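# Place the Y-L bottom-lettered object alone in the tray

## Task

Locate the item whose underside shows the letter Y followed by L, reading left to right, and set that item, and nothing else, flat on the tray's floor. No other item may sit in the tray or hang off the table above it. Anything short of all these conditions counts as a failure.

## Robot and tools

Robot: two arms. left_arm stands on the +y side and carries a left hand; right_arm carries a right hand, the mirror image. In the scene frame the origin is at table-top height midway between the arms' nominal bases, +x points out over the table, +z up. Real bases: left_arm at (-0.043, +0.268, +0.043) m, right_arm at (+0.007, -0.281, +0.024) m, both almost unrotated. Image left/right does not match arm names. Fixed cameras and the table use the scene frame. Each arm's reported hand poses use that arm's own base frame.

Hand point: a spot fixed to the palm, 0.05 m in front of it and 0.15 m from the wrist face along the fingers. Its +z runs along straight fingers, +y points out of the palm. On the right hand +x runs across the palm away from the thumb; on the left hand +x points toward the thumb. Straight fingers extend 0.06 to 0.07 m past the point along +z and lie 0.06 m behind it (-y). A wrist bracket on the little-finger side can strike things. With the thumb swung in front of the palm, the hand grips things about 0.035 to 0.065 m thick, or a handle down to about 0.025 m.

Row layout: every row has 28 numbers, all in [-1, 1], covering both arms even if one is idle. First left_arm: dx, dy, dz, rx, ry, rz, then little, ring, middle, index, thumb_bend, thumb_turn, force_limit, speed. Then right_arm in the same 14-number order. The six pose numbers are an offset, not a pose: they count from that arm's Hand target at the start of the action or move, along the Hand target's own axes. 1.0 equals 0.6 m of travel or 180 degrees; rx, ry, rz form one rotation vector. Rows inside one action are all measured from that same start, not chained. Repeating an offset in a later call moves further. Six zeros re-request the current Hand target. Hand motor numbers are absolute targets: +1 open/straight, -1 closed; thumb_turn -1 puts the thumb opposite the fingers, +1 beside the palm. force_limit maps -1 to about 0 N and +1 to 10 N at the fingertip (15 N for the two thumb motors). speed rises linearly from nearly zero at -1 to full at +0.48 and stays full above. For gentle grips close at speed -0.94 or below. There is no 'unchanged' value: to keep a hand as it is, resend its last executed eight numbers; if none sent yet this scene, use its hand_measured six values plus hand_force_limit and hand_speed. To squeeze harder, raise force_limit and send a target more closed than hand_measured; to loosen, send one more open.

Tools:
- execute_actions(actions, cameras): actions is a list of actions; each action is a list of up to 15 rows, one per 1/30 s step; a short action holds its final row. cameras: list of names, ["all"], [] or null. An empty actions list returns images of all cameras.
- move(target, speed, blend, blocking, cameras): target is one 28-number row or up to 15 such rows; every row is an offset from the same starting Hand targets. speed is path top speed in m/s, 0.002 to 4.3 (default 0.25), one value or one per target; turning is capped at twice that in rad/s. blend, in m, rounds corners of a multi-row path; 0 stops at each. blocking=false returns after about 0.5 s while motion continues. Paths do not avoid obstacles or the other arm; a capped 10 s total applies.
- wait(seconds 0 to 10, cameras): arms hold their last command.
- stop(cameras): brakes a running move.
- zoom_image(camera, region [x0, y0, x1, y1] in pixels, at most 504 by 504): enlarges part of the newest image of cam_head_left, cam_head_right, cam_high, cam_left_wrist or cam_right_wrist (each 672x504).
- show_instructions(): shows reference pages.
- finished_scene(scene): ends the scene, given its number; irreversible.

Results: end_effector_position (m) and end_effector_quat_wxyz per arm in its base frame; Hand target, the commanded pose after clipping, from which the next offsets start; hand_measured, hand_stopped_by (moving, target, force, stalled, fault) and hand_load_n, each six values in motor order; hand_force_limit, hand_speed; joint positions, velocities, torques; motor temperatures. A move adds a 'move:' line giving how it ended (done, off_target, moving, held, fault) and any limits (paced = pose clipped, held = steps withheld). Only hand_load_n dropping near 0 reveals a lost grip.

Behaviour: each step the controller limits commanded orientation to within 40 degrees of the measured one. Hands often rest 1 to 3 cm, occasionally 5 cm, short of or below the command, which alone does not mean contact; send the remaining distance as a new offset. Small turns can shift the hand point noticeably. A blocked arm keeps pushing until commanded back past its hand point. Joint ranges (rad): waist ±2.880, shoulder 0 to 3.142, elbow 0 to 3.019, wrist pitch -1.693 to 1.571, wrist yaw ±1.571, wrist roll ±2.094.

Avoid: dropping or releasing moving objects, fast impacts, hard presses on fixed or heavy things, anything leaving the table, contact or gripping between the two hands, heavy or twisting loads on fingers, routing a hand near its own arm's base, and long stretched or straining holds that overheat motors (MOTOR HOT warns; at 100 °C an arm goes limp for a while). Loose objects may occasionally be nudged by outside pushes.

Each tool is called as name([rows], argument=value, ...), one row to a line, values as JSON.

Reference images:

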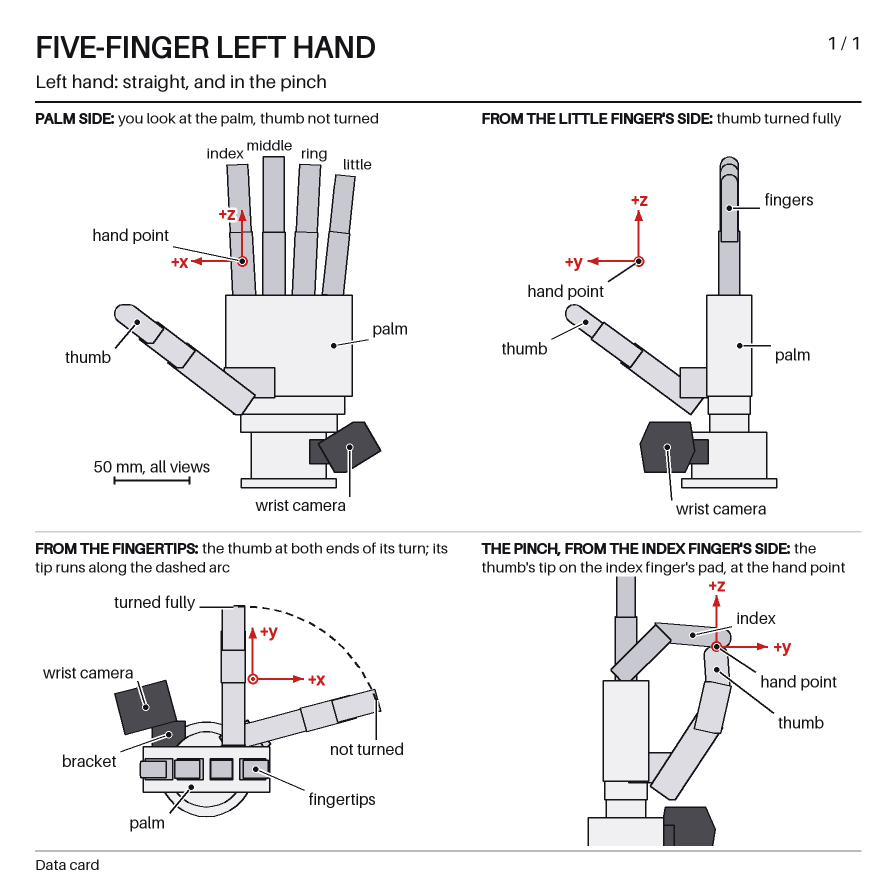

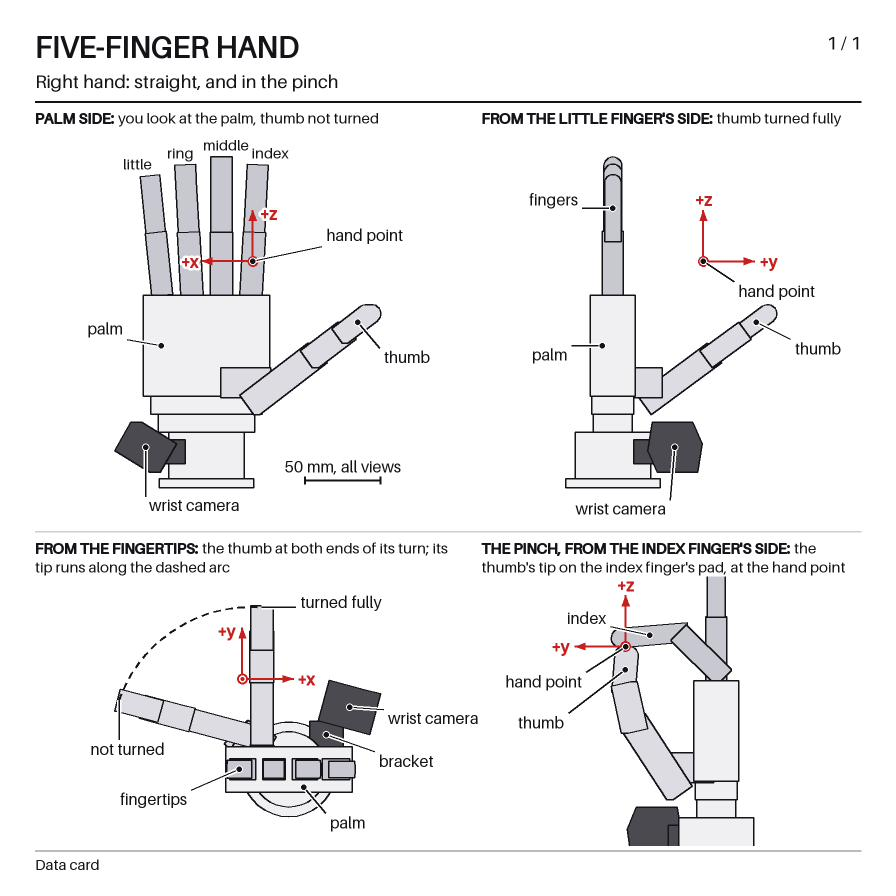

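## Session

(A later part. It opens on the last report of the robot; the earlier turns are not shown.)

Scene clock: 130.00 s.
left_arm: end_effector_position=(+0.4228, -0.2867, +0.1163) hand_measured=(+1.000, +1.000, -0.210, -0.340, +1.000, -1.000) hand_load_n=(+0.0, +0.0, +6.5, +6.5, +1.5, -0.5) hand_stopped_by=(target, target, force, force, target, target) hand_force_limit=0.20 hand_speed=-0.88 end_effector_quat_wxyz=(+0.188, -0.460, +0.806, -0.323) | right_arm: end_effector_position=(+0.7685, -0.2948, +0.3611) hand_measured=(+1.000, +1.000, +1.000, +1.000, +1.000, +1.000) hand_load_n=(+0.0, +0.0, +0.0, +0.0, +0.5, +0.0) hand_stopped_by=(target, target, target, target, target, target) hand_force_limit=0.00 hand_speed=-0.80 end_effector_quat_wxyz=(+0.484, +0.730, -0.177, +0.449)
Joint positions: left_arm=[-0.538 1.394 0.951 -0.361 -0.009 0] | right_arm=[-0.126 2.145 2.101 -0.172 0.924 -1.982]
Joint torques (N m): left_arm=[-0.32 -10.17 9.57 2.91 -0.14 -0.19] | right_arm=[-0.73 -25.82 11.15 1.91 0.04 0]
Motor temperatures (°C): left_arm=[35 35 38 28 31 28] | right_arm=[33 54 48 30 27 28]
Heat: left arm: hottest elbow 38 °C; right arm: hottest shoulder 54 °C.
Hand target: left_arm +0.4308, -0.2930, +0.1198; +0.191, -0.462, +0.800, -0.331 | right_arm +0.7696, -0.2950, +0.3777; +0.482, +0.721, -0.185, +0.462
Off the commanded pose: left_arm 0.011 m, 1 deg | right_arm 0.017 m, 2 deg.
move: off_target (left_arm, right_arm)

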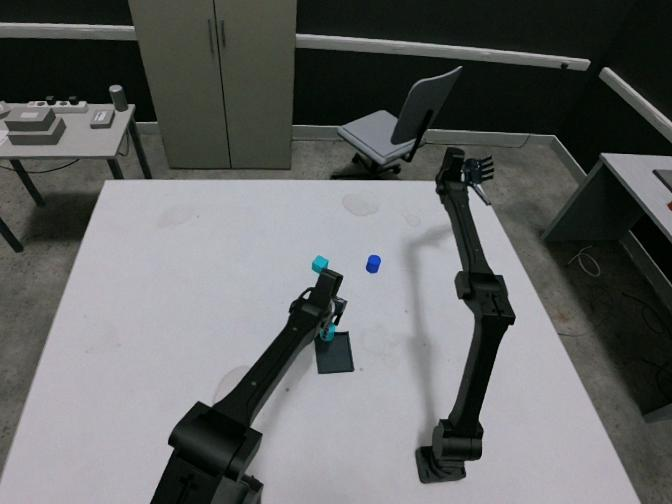

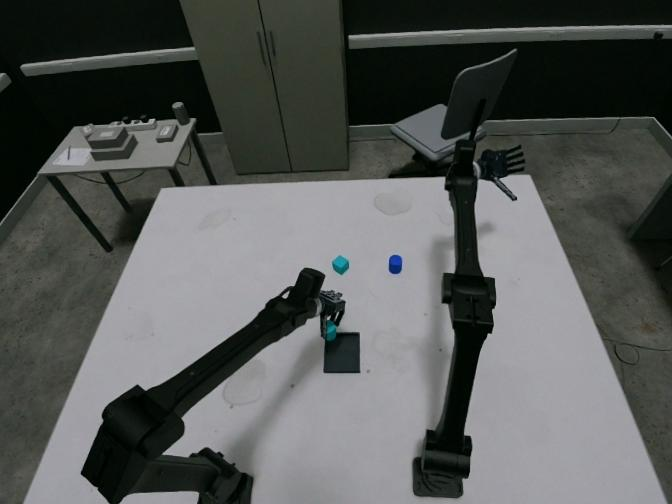

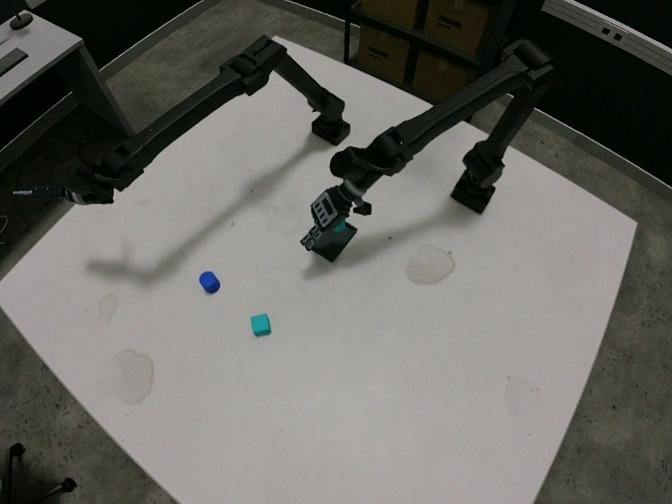

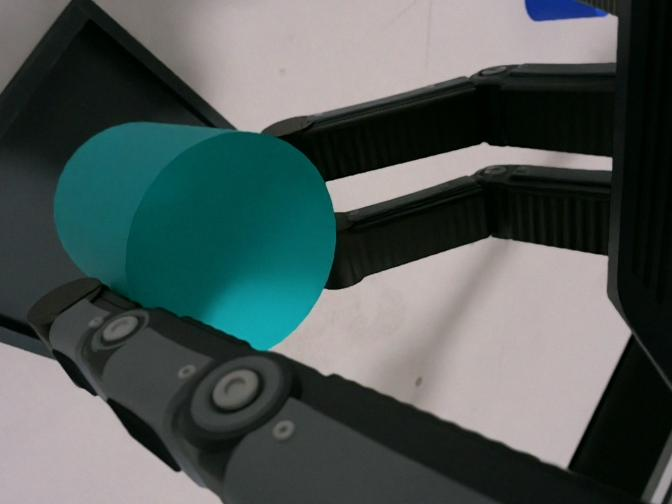

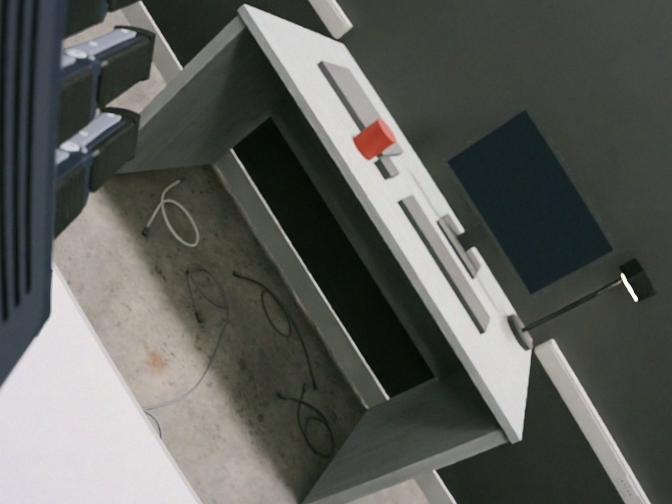

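move(target=[0.0413,0.0742,0.0672,0,0,0, 1,1,-0.5,-0.6,1,-1,0.2,-0.88, 0,0,0,0,0,0,1,1,1,1,1,1,0,-0.8], speed=0.15, cameras=["all"])

zoom_image(camera="cam_high", region=[260, 170, 400, 300])

zoom_image(camera="cam_head_right", region=[270, 280, 410, 400])

zoom_image(camera="cam_head_left", region=[270, 280, 410, 400])

Scene clock: 136.73 s.
left_arm: end_effector_position=(+0.4175, -0.3095, +0.0658) hand_measured=(+1.000, +1.000, -0.210, -0.340, +1.000, -1.000) hand_load_n=(+0.0, +0.0, +6.5, +6.5, +1.5, -1.0) hand_stopped_by=(target, target, force, force, target, target) hand_force_limit=0.20 hand_speed=-0.88 end_effector_quat_wxyz=(+0.193, -0.460, +0.801, -0.331) | right_arm: end_effector_position=(+0.7685, -0.2948, +0.3611) hand_measured=(+1.000, +1.000, +1.000, +1.000, +1.000, +1.000) hand_load_n=(+0.0, +0.0, +0.0, +0.0, +0.5, +0.0) hand_stopped_by=(target, target, target, target, target, target) hand_force_limit=0.00 hand_speed=-0.80 end_effector_quat_wxyz=(+0.484, +0.730, -0.177, +0.449)
Joint positions: left_arm=[-0.592 1.479 0.88 -0.186 -0.05 -0.042] | right_arm=[-0.126 2.145 2.101 -0.172 0.924 -1.982]
Joint torques (N m): left_arm=[-0.85 -11.22 7.32 2.82 -0.18 -0.2] | right_arm=[-0.79 -25.82 11.17 1.92 0.04 -0.01]
Heat: left arm: hottest elbow 37 °C; right arm: hottest shoulder 54 °C.
Hand target: left_arm +0.4158, -0.3130, +0.0597; +0.191, -0.462, +0.800, -0.331 | right_arm +0.7696, -0.2950, +0.3777; +0.482, +0.721, -0.185, +0.462
Off the commanded pose: left_arm 0.007 m, 0 deg | right_arm 0.017 m, 2 deg.
move: off_target (right_arm)

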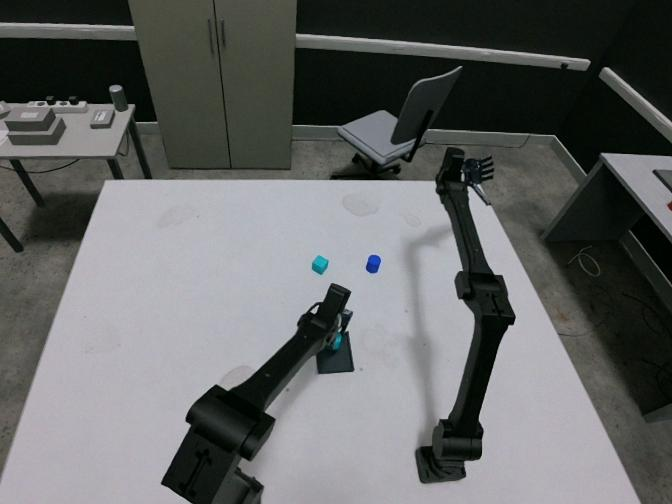

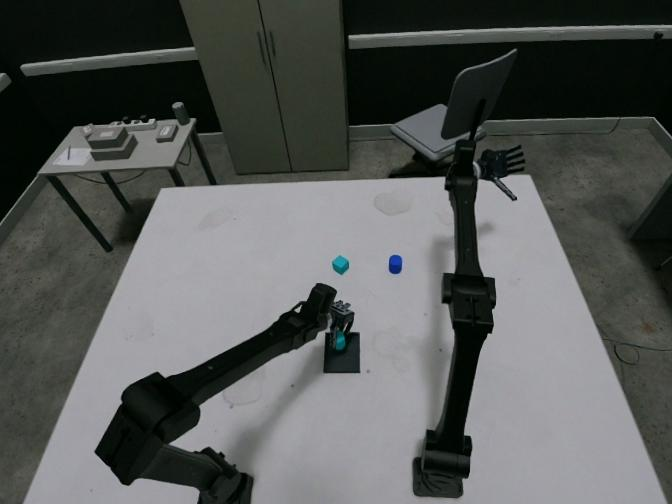

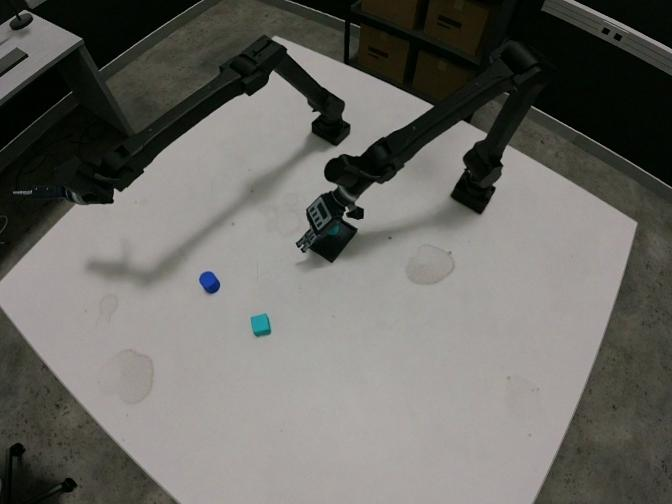

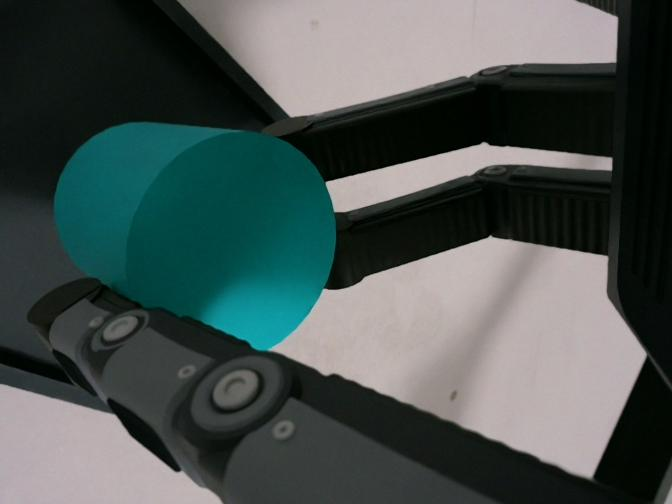

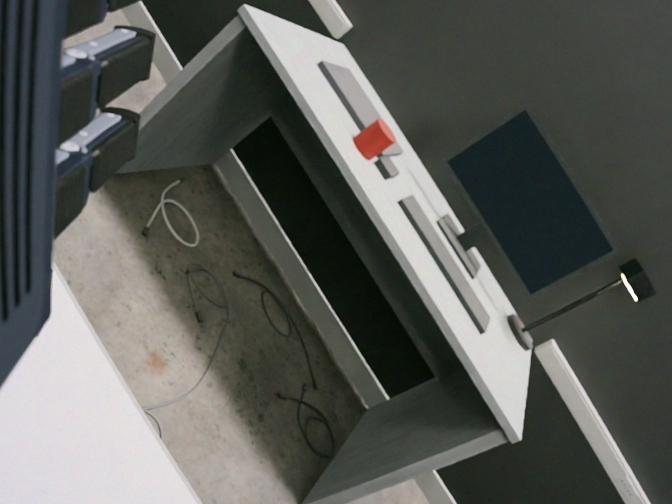

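Scaled by 3.600 from the camera's 672x504 image, which has a finer 960x720 frame.

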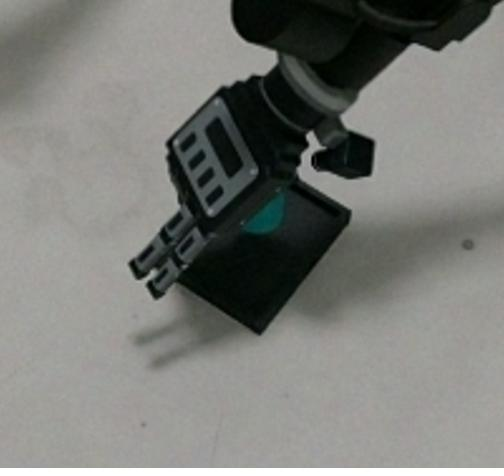

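Scaled by 3.600 from the camera's 672x504 image, which has a finer 960x720 frame.

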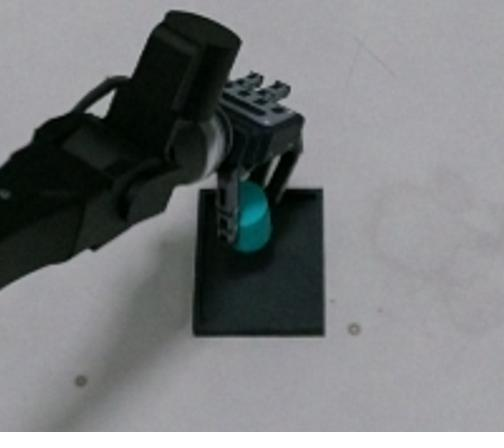

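Scaled by 3.600 from the camera's 672x504 image, which has a finer 960x720 frame.

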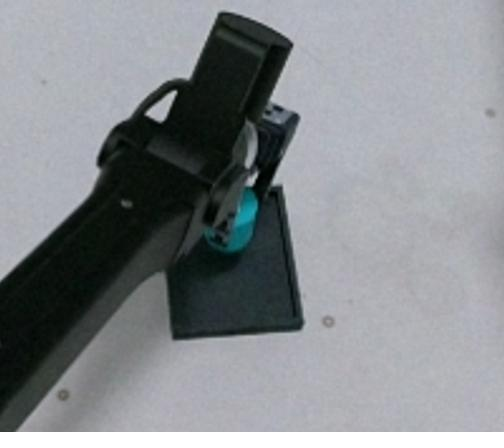

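move(target=[0,0.060,0.060,0,0,0, 1,1,-0.5,-0.6,1,-1,0.2,-0.88, 0,0,0,0,0,0,1,1,1,1,1,1,0,-0.8], speed=0.08, cameras=["cam_left_wrist","cam_head_right","cam_high","cam_head_left"])

zoom_image(camera="cam_head_right", region=[270, 280, 410, 400])

zoom_image(camera="cam_high", region=[260, 170, 400, 300])

Scene clock: 140.07 s.
left_arm: end_effector_position=(+0.4197, -0.3110, +0.0182) hand_measured=(+1.000, +1.000, -0.210, -0.340, +1.000, -1.000) hand_load_n=(+0.0, +0.0, +6.0, +6.5, +1.5, -1.0) hand_stopped_by=(target, target, force, force, target, target) hand_force_limit=0.20 hand_speed=-0.88 end_effector_quat_wxyz=(+0.195, -0.459, +0.800, -0.334) | right_arm: end_effector_position=(+0.7685, -0.2948, +0.3611) hand_measured=(+1.000, +1.000, +1.000, +1.000, +1.000, +1.000) hand_load_n=(+0.0, +0.0, +0.0, +0.0, +0.0, +0.0) hand_stopped_by=(target, target, target, target, target, target) hand_force_limit=0.00 hand_speed=-0.80 end_effector_quat_wxyz=(+0.484, +0.730, -0.177, +0.449)
Joint positions: left_arm=[-0.592 1.574 0.827 -0.032 -0.05 -0.042] | right_arm=[-0.126 2.145 2.101 -0.172 0.924 -1.982]
Joint torques (N m): left_arm=[-0.85 -11.46 6.37 3.06 -0.19 -0.19] | right_arm=[-0.79 -25.82 11.15 1.92 0.04 -0.01]
Heat: left arm: hottest elbow 37 °C; right arm: hottest shoulder 54 °C.
Hand target: left_arm +0.4157, -0.3129, +0.0088; +0.191, -0.462, +0.801, -0.331 | right_arm +0.7696, -0.2950, +0.3777; +0.482, +0.721, -0.185, +0.462
Off the commanded pose: left_arm 0.010 m, 1 deg | right_arm 0.017 m, 2 deg.
move: off_target (right_arm)
Images, in order (width x height): cam_head_left 672x504, cam_head_right 672x504, cam_high 672x504, cam_left_wrist 672x504.

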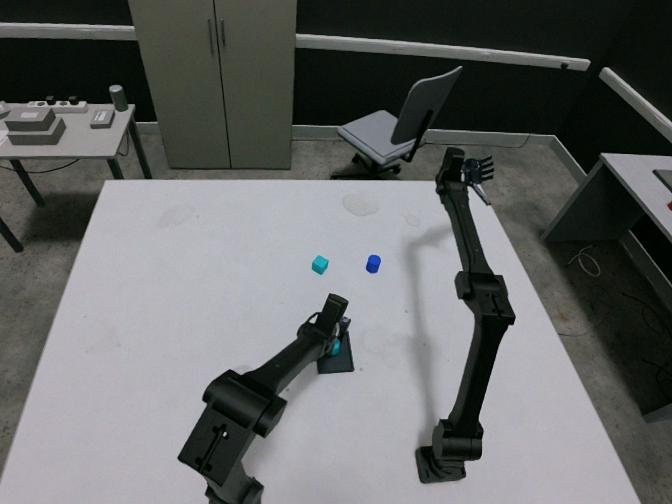

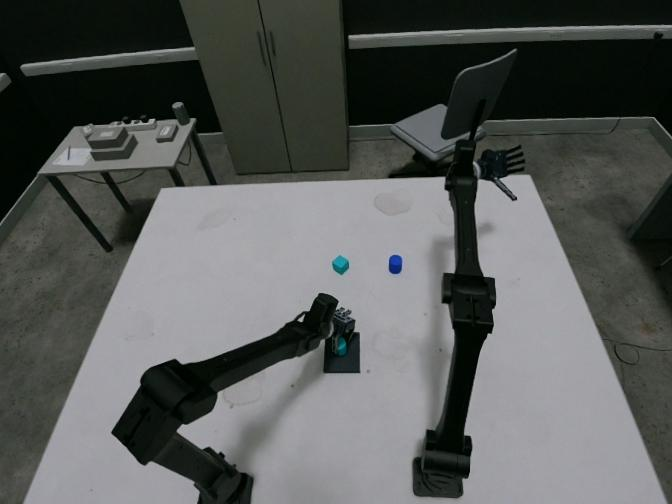

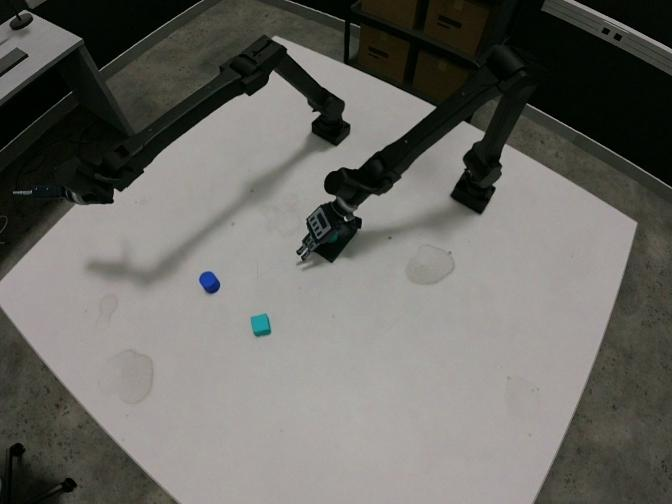

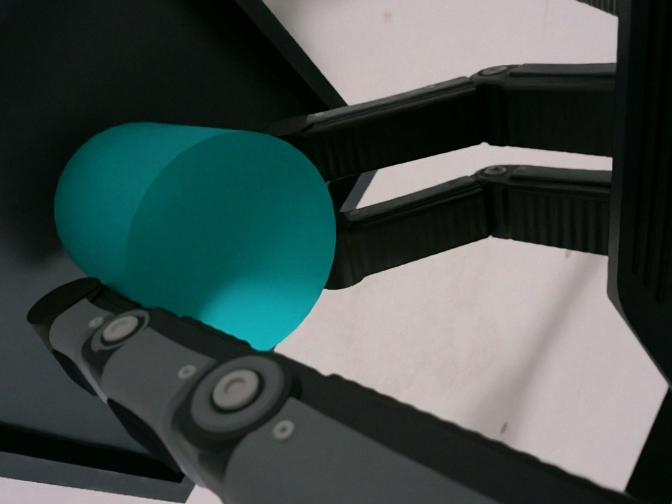

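Scaled by 3.600 from the camera's 672x504 image, which has a finer 960x720 frame.

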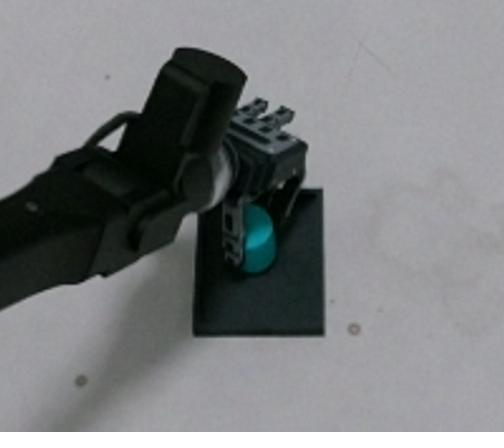

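Scaled by 3.600 from the camera's 672x504 image, which has a finer 960x720 frame.

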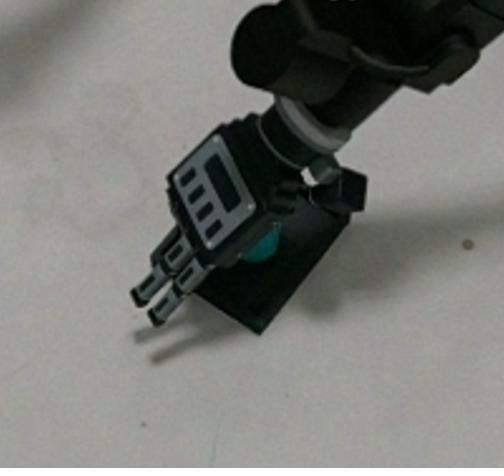

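move(target=[0.0125,0.0254,-0.005,0,0,0, 1,1,-0.5,-0.6,1,-1,0.2,-0.88, 0,0,0,0,0,0,1,1,1,1,1,1,0,-0.8], speed=0.06, cameras=["cam_left_wrist","cam_head_right","cam_high","cam_head_left"])

zoom_image(camera="cam_head_right", region=[270, 280, 410, 400])

Scene clock: 143.20 s.
left_arm: end_effector_position=(+0.4053, -0.3106, +0.0062) hand_measured=(+1.000, +1.000, -0.210, -0.340, +1.000, -1.000) hand_load_n=(+0.0, +0.0, +6.0, +6.5, +1.0, -0.5) hand_stopped_by=(target, target, force, force, target, target) hand_force_limit=0.20 hand_speed=-0.88 end_effector_quat_wxyz=(+0.194, -0.460, +0.801, -0.331) | right_arm: end_effector_position=(+0.7685, -0.2948, +0.3611) hand_measured=(+1.000, +1.000, +1.000, +1.000, +1.000, +1.000) hand_load_n=(+0.0, -0.5, +0.0, +0.0, +0.0, +0.0) hand_stopped_by=(target, target, target, target, target, target) hand_force_limit=0.00 hand_speed=-0.80 end_effector_quat_wxyz=(+0.484, +0.730, -0.177, +0.449)
Joint positions: left_arm=[-0.611 1.574 0.787 0.001 -0.065 -0.056] | right_arm=[-0.126 2.145 2.101 -0.172 0.924 -1.982]
Joint torques (N m): left_arm=[-0.91 -11.81 6.05 3.11 -0.2 -0.19] | right_arm=[-0.73 -25.82 11.15 1.92 0.04 -0.01]
Heat: left arm: hottest elbow 37 °C; right arm: hottest shoulder 54 °C.
Hand target: left_arm +0.4008, -0.3128, +0.0002; +0.191, -0.462, +0.800, -0.331 | right_arm +0.7696, -0.2950, +0.3777; +0.482, +0.721, -0.185, +0.462
Off the commanded pose: left_arm 0.008 m, 0 deg | right_arm 0.017 m, 2 deg.
move: off_target (right_arm)
Images, in order (width x height): cam_head_left 672x504, cam_head_right 672x504, cam_high 672x504, cam_left_wrist 672x504.

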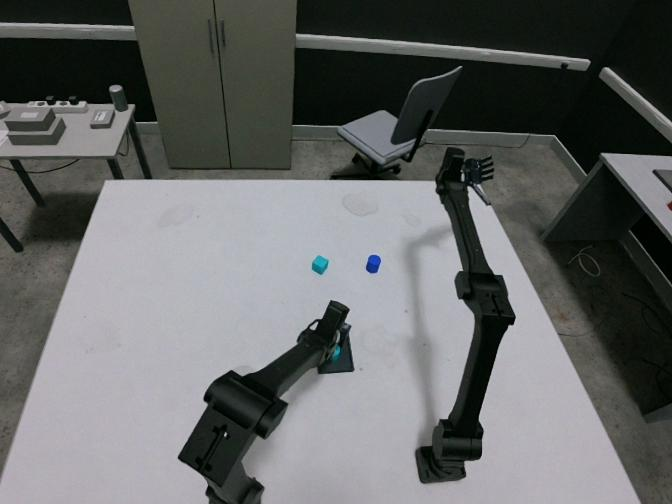

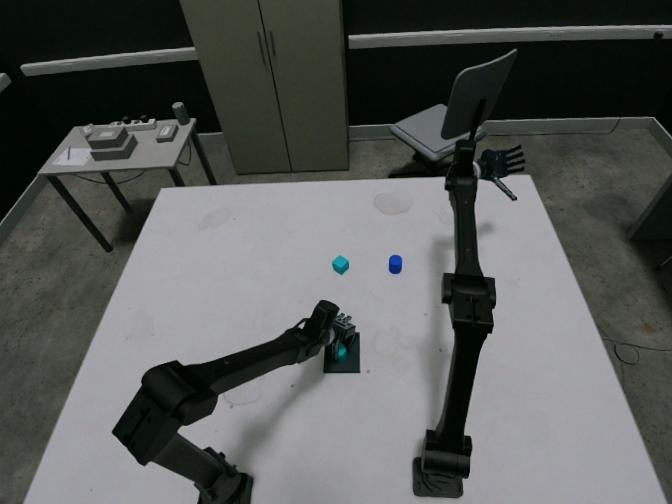

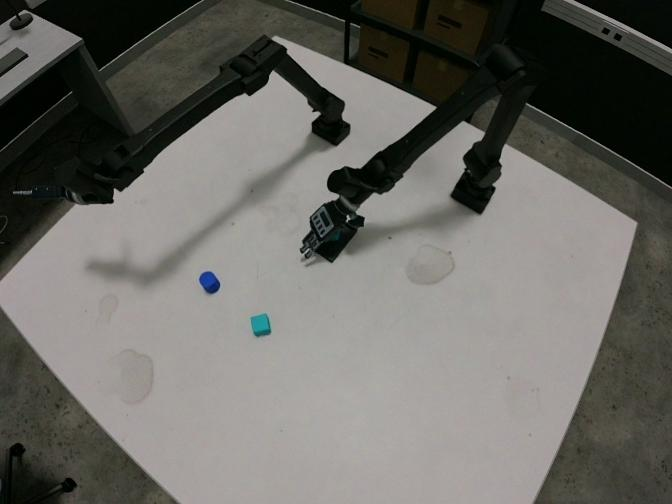

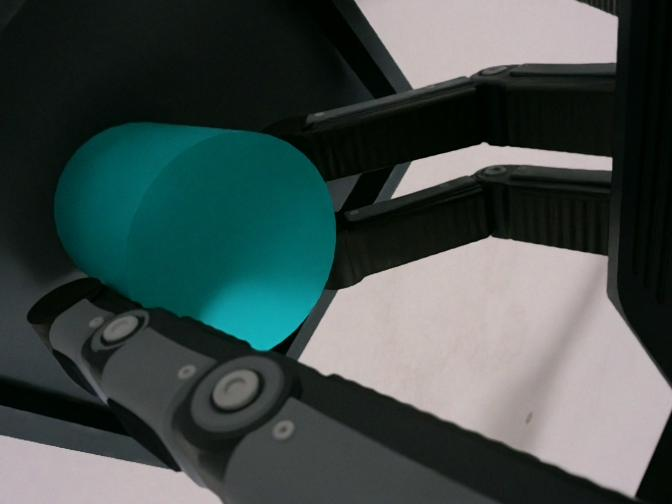

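Scaled by 3.600 from the camera's 672x504 image, which has a finer 960x720 frame.

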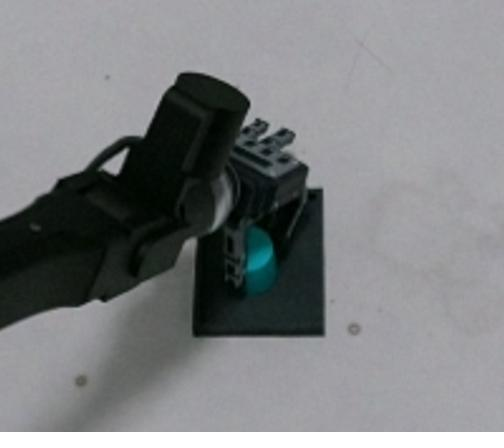

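move(target=[0,0.005,0.005,0,0,0, 1,1,-0.5,-0.6,1,-1,0.2,-0.88, 0,0,0,0,0,0,1,1,1,1,1,1,0,-0.8], speed=0.03, cameras=["cam_left_wrist"])

Scene clock: 144.97 s.
left_arm: end_effector_position=(+0.4077, -0.3124, +0.0082) hand_measured=(+1.000, +1.000, -0.210, -0.340, +1.000, -1.000) hand_load_n=(+0.0, +0.0, +6.5, +6.5, +1.5, -0.5) hand_stopped_by=(target, target, force, force, target, target) hand_force_limit=0.20 hand_speed=-0.88 end_effector_quat_wxyz=(+0.196, -0.459, +0.798, -0.336) | right_arm: end_effector_position=(+0.7685, -0.2948, +0.3611) hand_measured=(+1.000, +1.000, +1.000, +1.000, +1.000, +1.000) hand_load_n=(+0.0, +0.0, +0.0, +0.0, +0.0, +0.0) hand_stopped_by=(target, target, target, target, target, target) hand_force_limit=0.00 hand_speed=-0.80 end_effector_quat_wxyz=(+0.484, +0.730, -0.177, +0.449)
Joint positions: left_arm=[-0.611 1.574 0.787 0.014 -0.065 -0.057] | right_arm=[-0.126 2.145 2.101 -0.172 0.924 -1.982]
Joint torques (N m): left_arm=[-1.03 -11.05 5.78 2.8 -0.19 -0.19] | right_arm=[-0.73 -25.76 11.15 1.92 0.04 -0.01]
Heat: left arm: hottest shoulder 36 °C; right arm: hottest shoulder 54 °C.
Hand target: left_arm +0.4008, -0.3129, -0.0040; +0.191, -0.462, +0.800, -0.331 | right_arm +0.7696, -0.2950, +0.3777; +0.482, +0.721, -0.185, +0.462
Off the commanded pose: left_arm 0.014 m, 1 deg | right_arm 0.017 m, 2 deg.
move: off_target (left_arm, right_arm)
Images, in order (width x height): cam_left_wrist 672x504.

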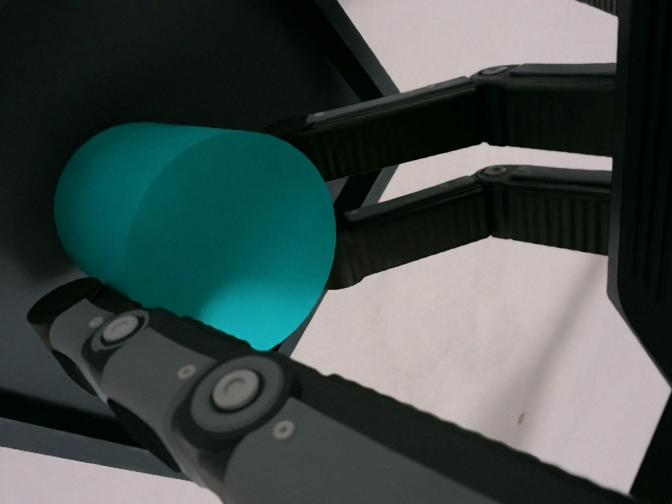

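move(target=[0,0.0094,0.0094,0,0,0, 1,1,-0.5,-0.6,1,-1,0.2,-0.88, 0,0,0,0,0,0,1,1,1,1,1,1,0,-0.8], speed=0.03, cameras=["cam_left_wrist"])

Scene clock: 146.60 s.
left_arm: end_effector_position=(+0.4098, -0.3138, +0.0061) hand_measured=(+1.000, +1.000, -0.210, -0.340, +1.000, -1.000) hand_load_n=(+0.0, +0.0, +6.0, +6.5, +1.5, -1.0) hand_stopped_by=(target, target, force, force, target, target) hand_force_limit=0.20 hand_speed=-0.88 end_effector_quat_wxyz=(+0.199, -0.458, +0.796, -0.342) | right_arm: end_effector_position=(+0.7685, -0.2948, +0.3611) hand_measured=(+1.000, +1.000, +1.000, +1.000, +1.000, +1.000) hand_load_n=(+0.5, +0.0, +0.0, +0.0, +0.0, +0.0) hand_stopped_by=(target, target, target, target, target, target) hand_force_limit=0.00 hand_speed=-0.80 end_effector_quat_wxyz=(+0.484, +0.730, -0.177, +0.449)
Joint positions: left_arm=[-0.611 1.582 0.782 0.041 -0.065 -0.057] | right_arm=[-0.126 2.145 2.101 -0.172 0.924 -1.982]
Joint torques (N m): left_arm=[-0.91 -10.4 5.6 2.73 -0.19 -0.19] | right_arm=[-0.73 -25.82 11.17 1.92 0.04 0]
Motor temperatures (°C): left_arm=[35 36 36 28 31 28] | right_arm=[33 55 49 30 27 27]
Heat: left arm: hottest shoulder 36 °C; right arm: hottest shoulder 55 °C.
Hand target: left_arm +0.4009, -0.3129, -0.0119; +0.191, -0.462, +0.800, -0.331 | right_arm +0.7696, -0.2950, +0.3777; +0.482, +0.721, -0.185, +0.462
Off the commanded pose: left_arm 0.020 m, 2 deg | right_arm 0.017 m, 2 deg.
move: off_target (left_arm, right_arm)
Images, in order (width x height): cam_left_wrist 672x504.

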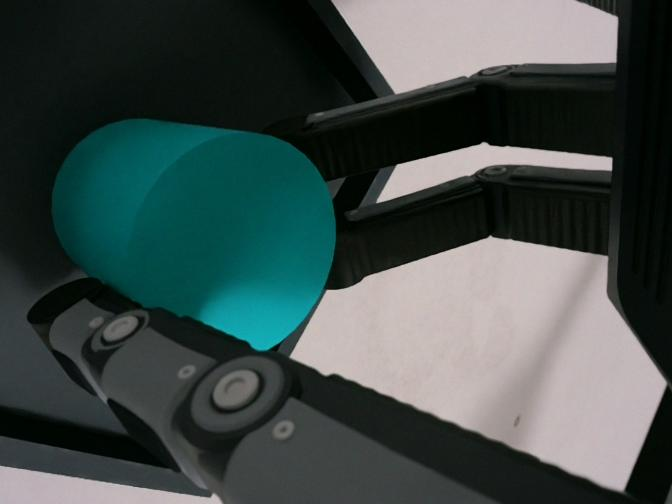

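move(target=[0,0,0,0,0,0, 1,1,0.5,0.5,1,-1,0.2,-0.85, 0,0,0,0,0,0,1,1,1,1,1,1,0,-0.8], speed=0.03, cameras=["cam_left_wrist","cam_head_right"])

Scene clock: 150.53 s.
left_arm: end_effector_position=(+0.4064, -0.3117, -0.0014) hand_measured=(+1.000, +1.000, +0.500, +0.500, +1.000, -1.000) hand_load_n=(+0.0, -0.5, +0.0, +0.0, +0.0, +0.0) hand_stopped_by=(target, target, target, target, target, target) hand_force_limit=0.20 hand_speed=-0.85 end_effector_quat_wxyz=(+0.196, -0.460, +0.798, -0.336) | right_arm: end_effector_position=(+0.7685, -0.2948, +0.3611) hand_measured=(+1.000, +1.000, +1.000, +1.000, +1.000, +1.000) hand_load_n=(+0.0, +0.0, +0.0, +0.0, +0.0, +0.0) hand_stopped_by=(target, target, target, target, target, target) hand_force_limit=0.00 hand_speed=-0.80 end_effector_quat_wxyz=(+0.484, +0.730, -0.177, +0.449)
Joint positions: left_arm=[-0.611 1.593 0.776 0.042 -0.065 -0.058] | right_arm=[-0.126 2.145 2.101 -0.172 0.924 -1.982]
Joint torques (N m): left_arm=[-0.91 -11.16 5.96 2.86 -0.19 -0.18] | right_arm=[-0.73 -25.82 11.18 1.92 0.04 -0.01]
Motor temperatures (°C): left_arm=[35 36 36 28 31 28] | right_arm=[33 55 49 29 27 27]
Heat: left arm: hottest shoulder 36 °C; right arm: hottest shoulder 55 °C.
Hand target: left_arm +0.4008, -0.3129, -0.0120; +0.191, -0.462, +0.800, -0.331 | right_arm +0.7696, -0.2950, +0.3777; +0.482, +0.721, -0.185, +0.462
Off the commanded pose: left_arm 0.012 m, 1 deg | right_arm 0.017 m, 2 deg.
move: off_target (left_arm, right_arm)
Images, in order (width x height): cam_head_right 672x504, cam_left_wrist 672x504.

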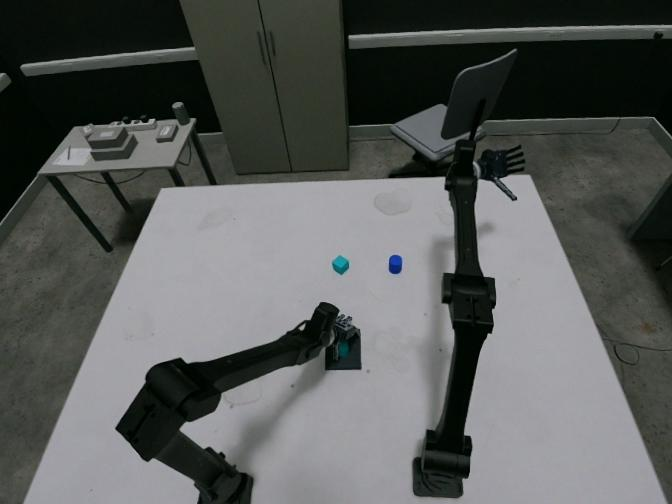

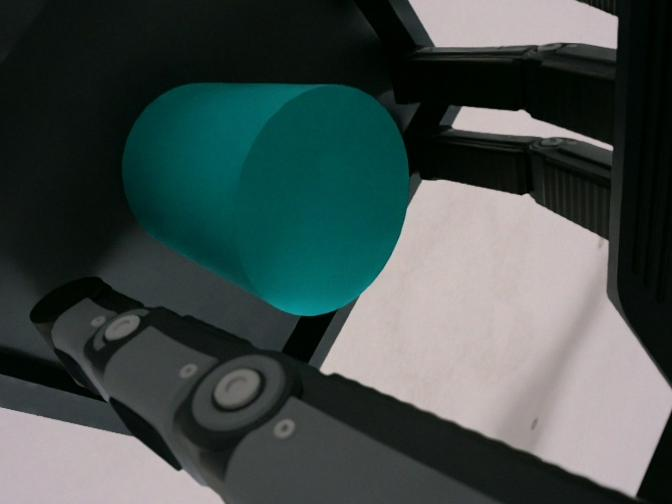

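zoom_image(camera="cam_head_right", region=[270, 280, 410, 400])

Scaled by 3.600 from the camera's 672x504 image, which has a finer 960x720 frame.

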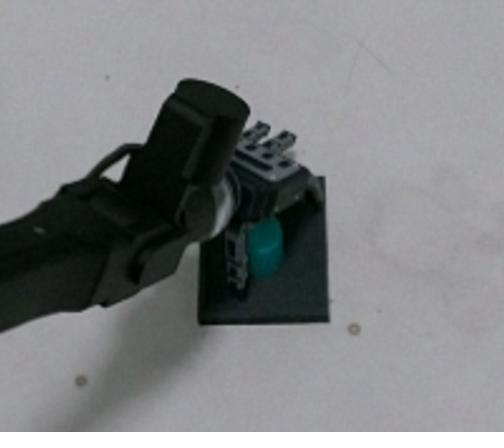

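move(target=[0,-0.19,-0.19,0,0,0, 1,1,0.5,0.5,1,-1,0.2,-0.85, 0,0,0,0,0,0,1,1,1,1,1,1,0,-0.8], speed=0.12, cameras=["all"])

zoom_image(camera="cam_head_right", region=[270, 280, 410, 400])

Scene clock: 155.17 s.
left_arm: end_effector_position=(+0.3908, -0.3008, +0.1292) hand_measured=(+1.000, +1.000, +0.500, +0.500, +1.000, -1.000) hand_load_n=(+0.0, +0.0, +0.0, +0.0, +0.0, +0.0) hand_stopped_by=(target, target, target, target, target, target) hand_force_limit=0.20 hand_speed=-0.85 end_effector_quat_wxyz=(+0.187, -0.463, +0.806, -0.317) | right_arm: end_effector_position=(+0.7685, -0.2948, +0.3611) hand_measured=(+1.000, +1.000, +1.000, +1.000, +1.000, +1.000) hand_load_n=(+0.0, +0.0, +0.0, +0.0, +0.0, +0.0) hand_stopped_by=(target, target, target, target, target, target) hand_force_limit=0.00 hand_speed=-0.80 end_effector_quat_wxyz=(+0.484, +0.730, -0.177, +0.449)
Joint positions: left_arm=[-0.611 1.334 0.936 -0.422 -0.065 -0.058] | right_arm=[-0.126 2.145 2.101 -0.172 0.924 -1.982]
Joint torques (N m): left_arm=[-0.91 -10.64 11.89 1.91 -0.18 -0.18] | right_arm=[-0.73 -25.76 11.17 1.91 0.04 -0.01]
Motor temperatures (°C): left_arm=[35 36 36 28 31 28] | right_arm=[33 55 49 29 27 27]
Heat: left arm: hottest shoulder 36 °C; right arm: hottest shoulder 55 °C.
Hand target: left_arm +0.4009, -0.3131, +0.1494; +0.191, -0.462, +0.800, -0.331 | right_arm +0.7696, -0.2950, +0.3777; +0.482, +0.721, -0.185, +0.462
Off the commanded pose: left_arm 0.026 m, 2 deg | right_arm 0.017 m, 2 deg.
move: off_target (left_arm, right_arm)

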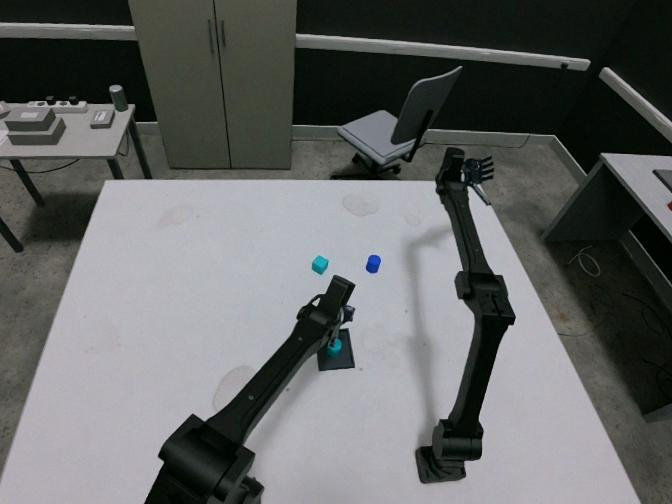

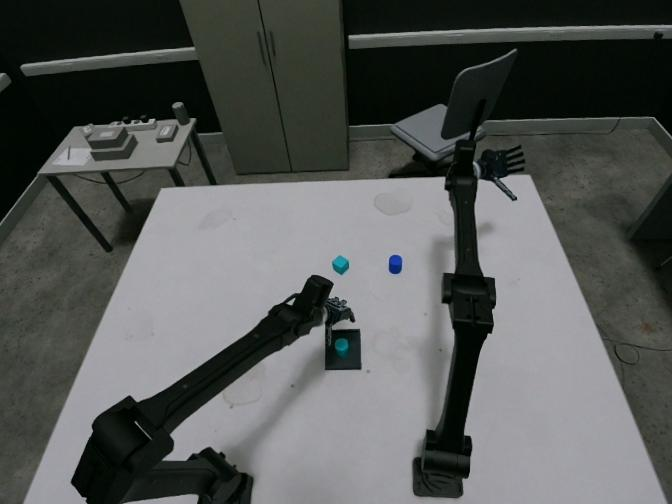

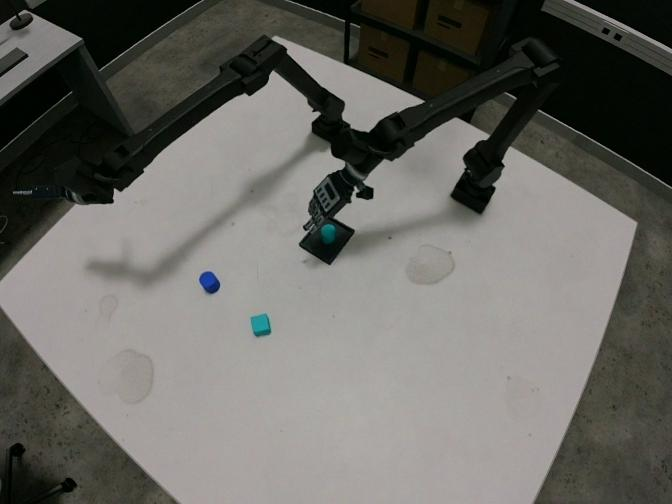

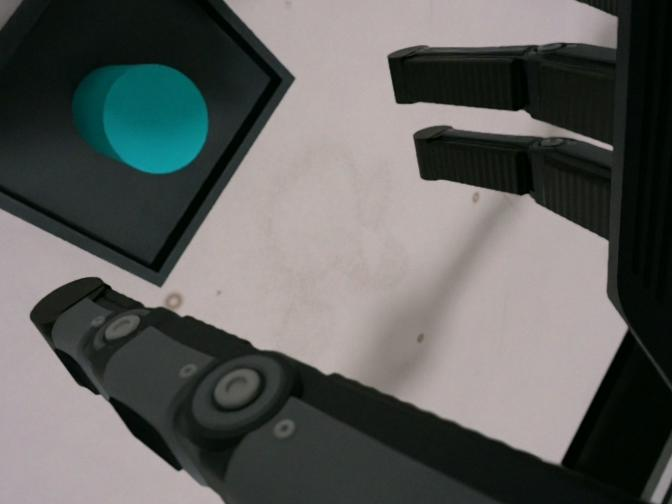

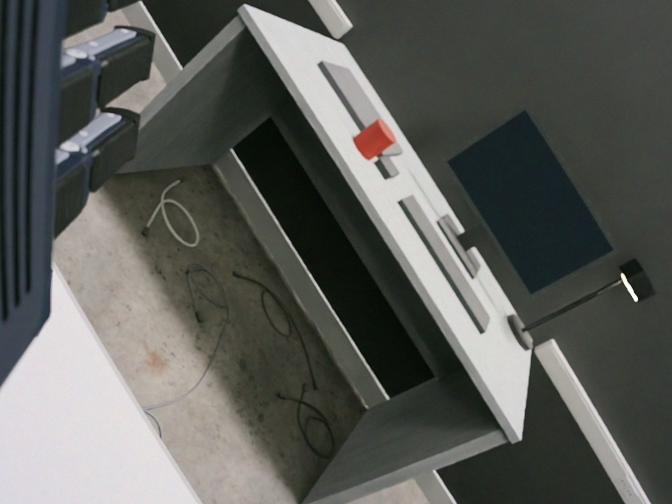

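Scaled by 3.600 from the camera's 672x504 image, which has a finer 960x720 frame.

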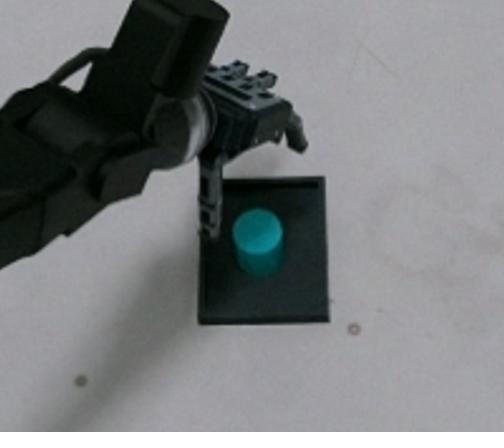

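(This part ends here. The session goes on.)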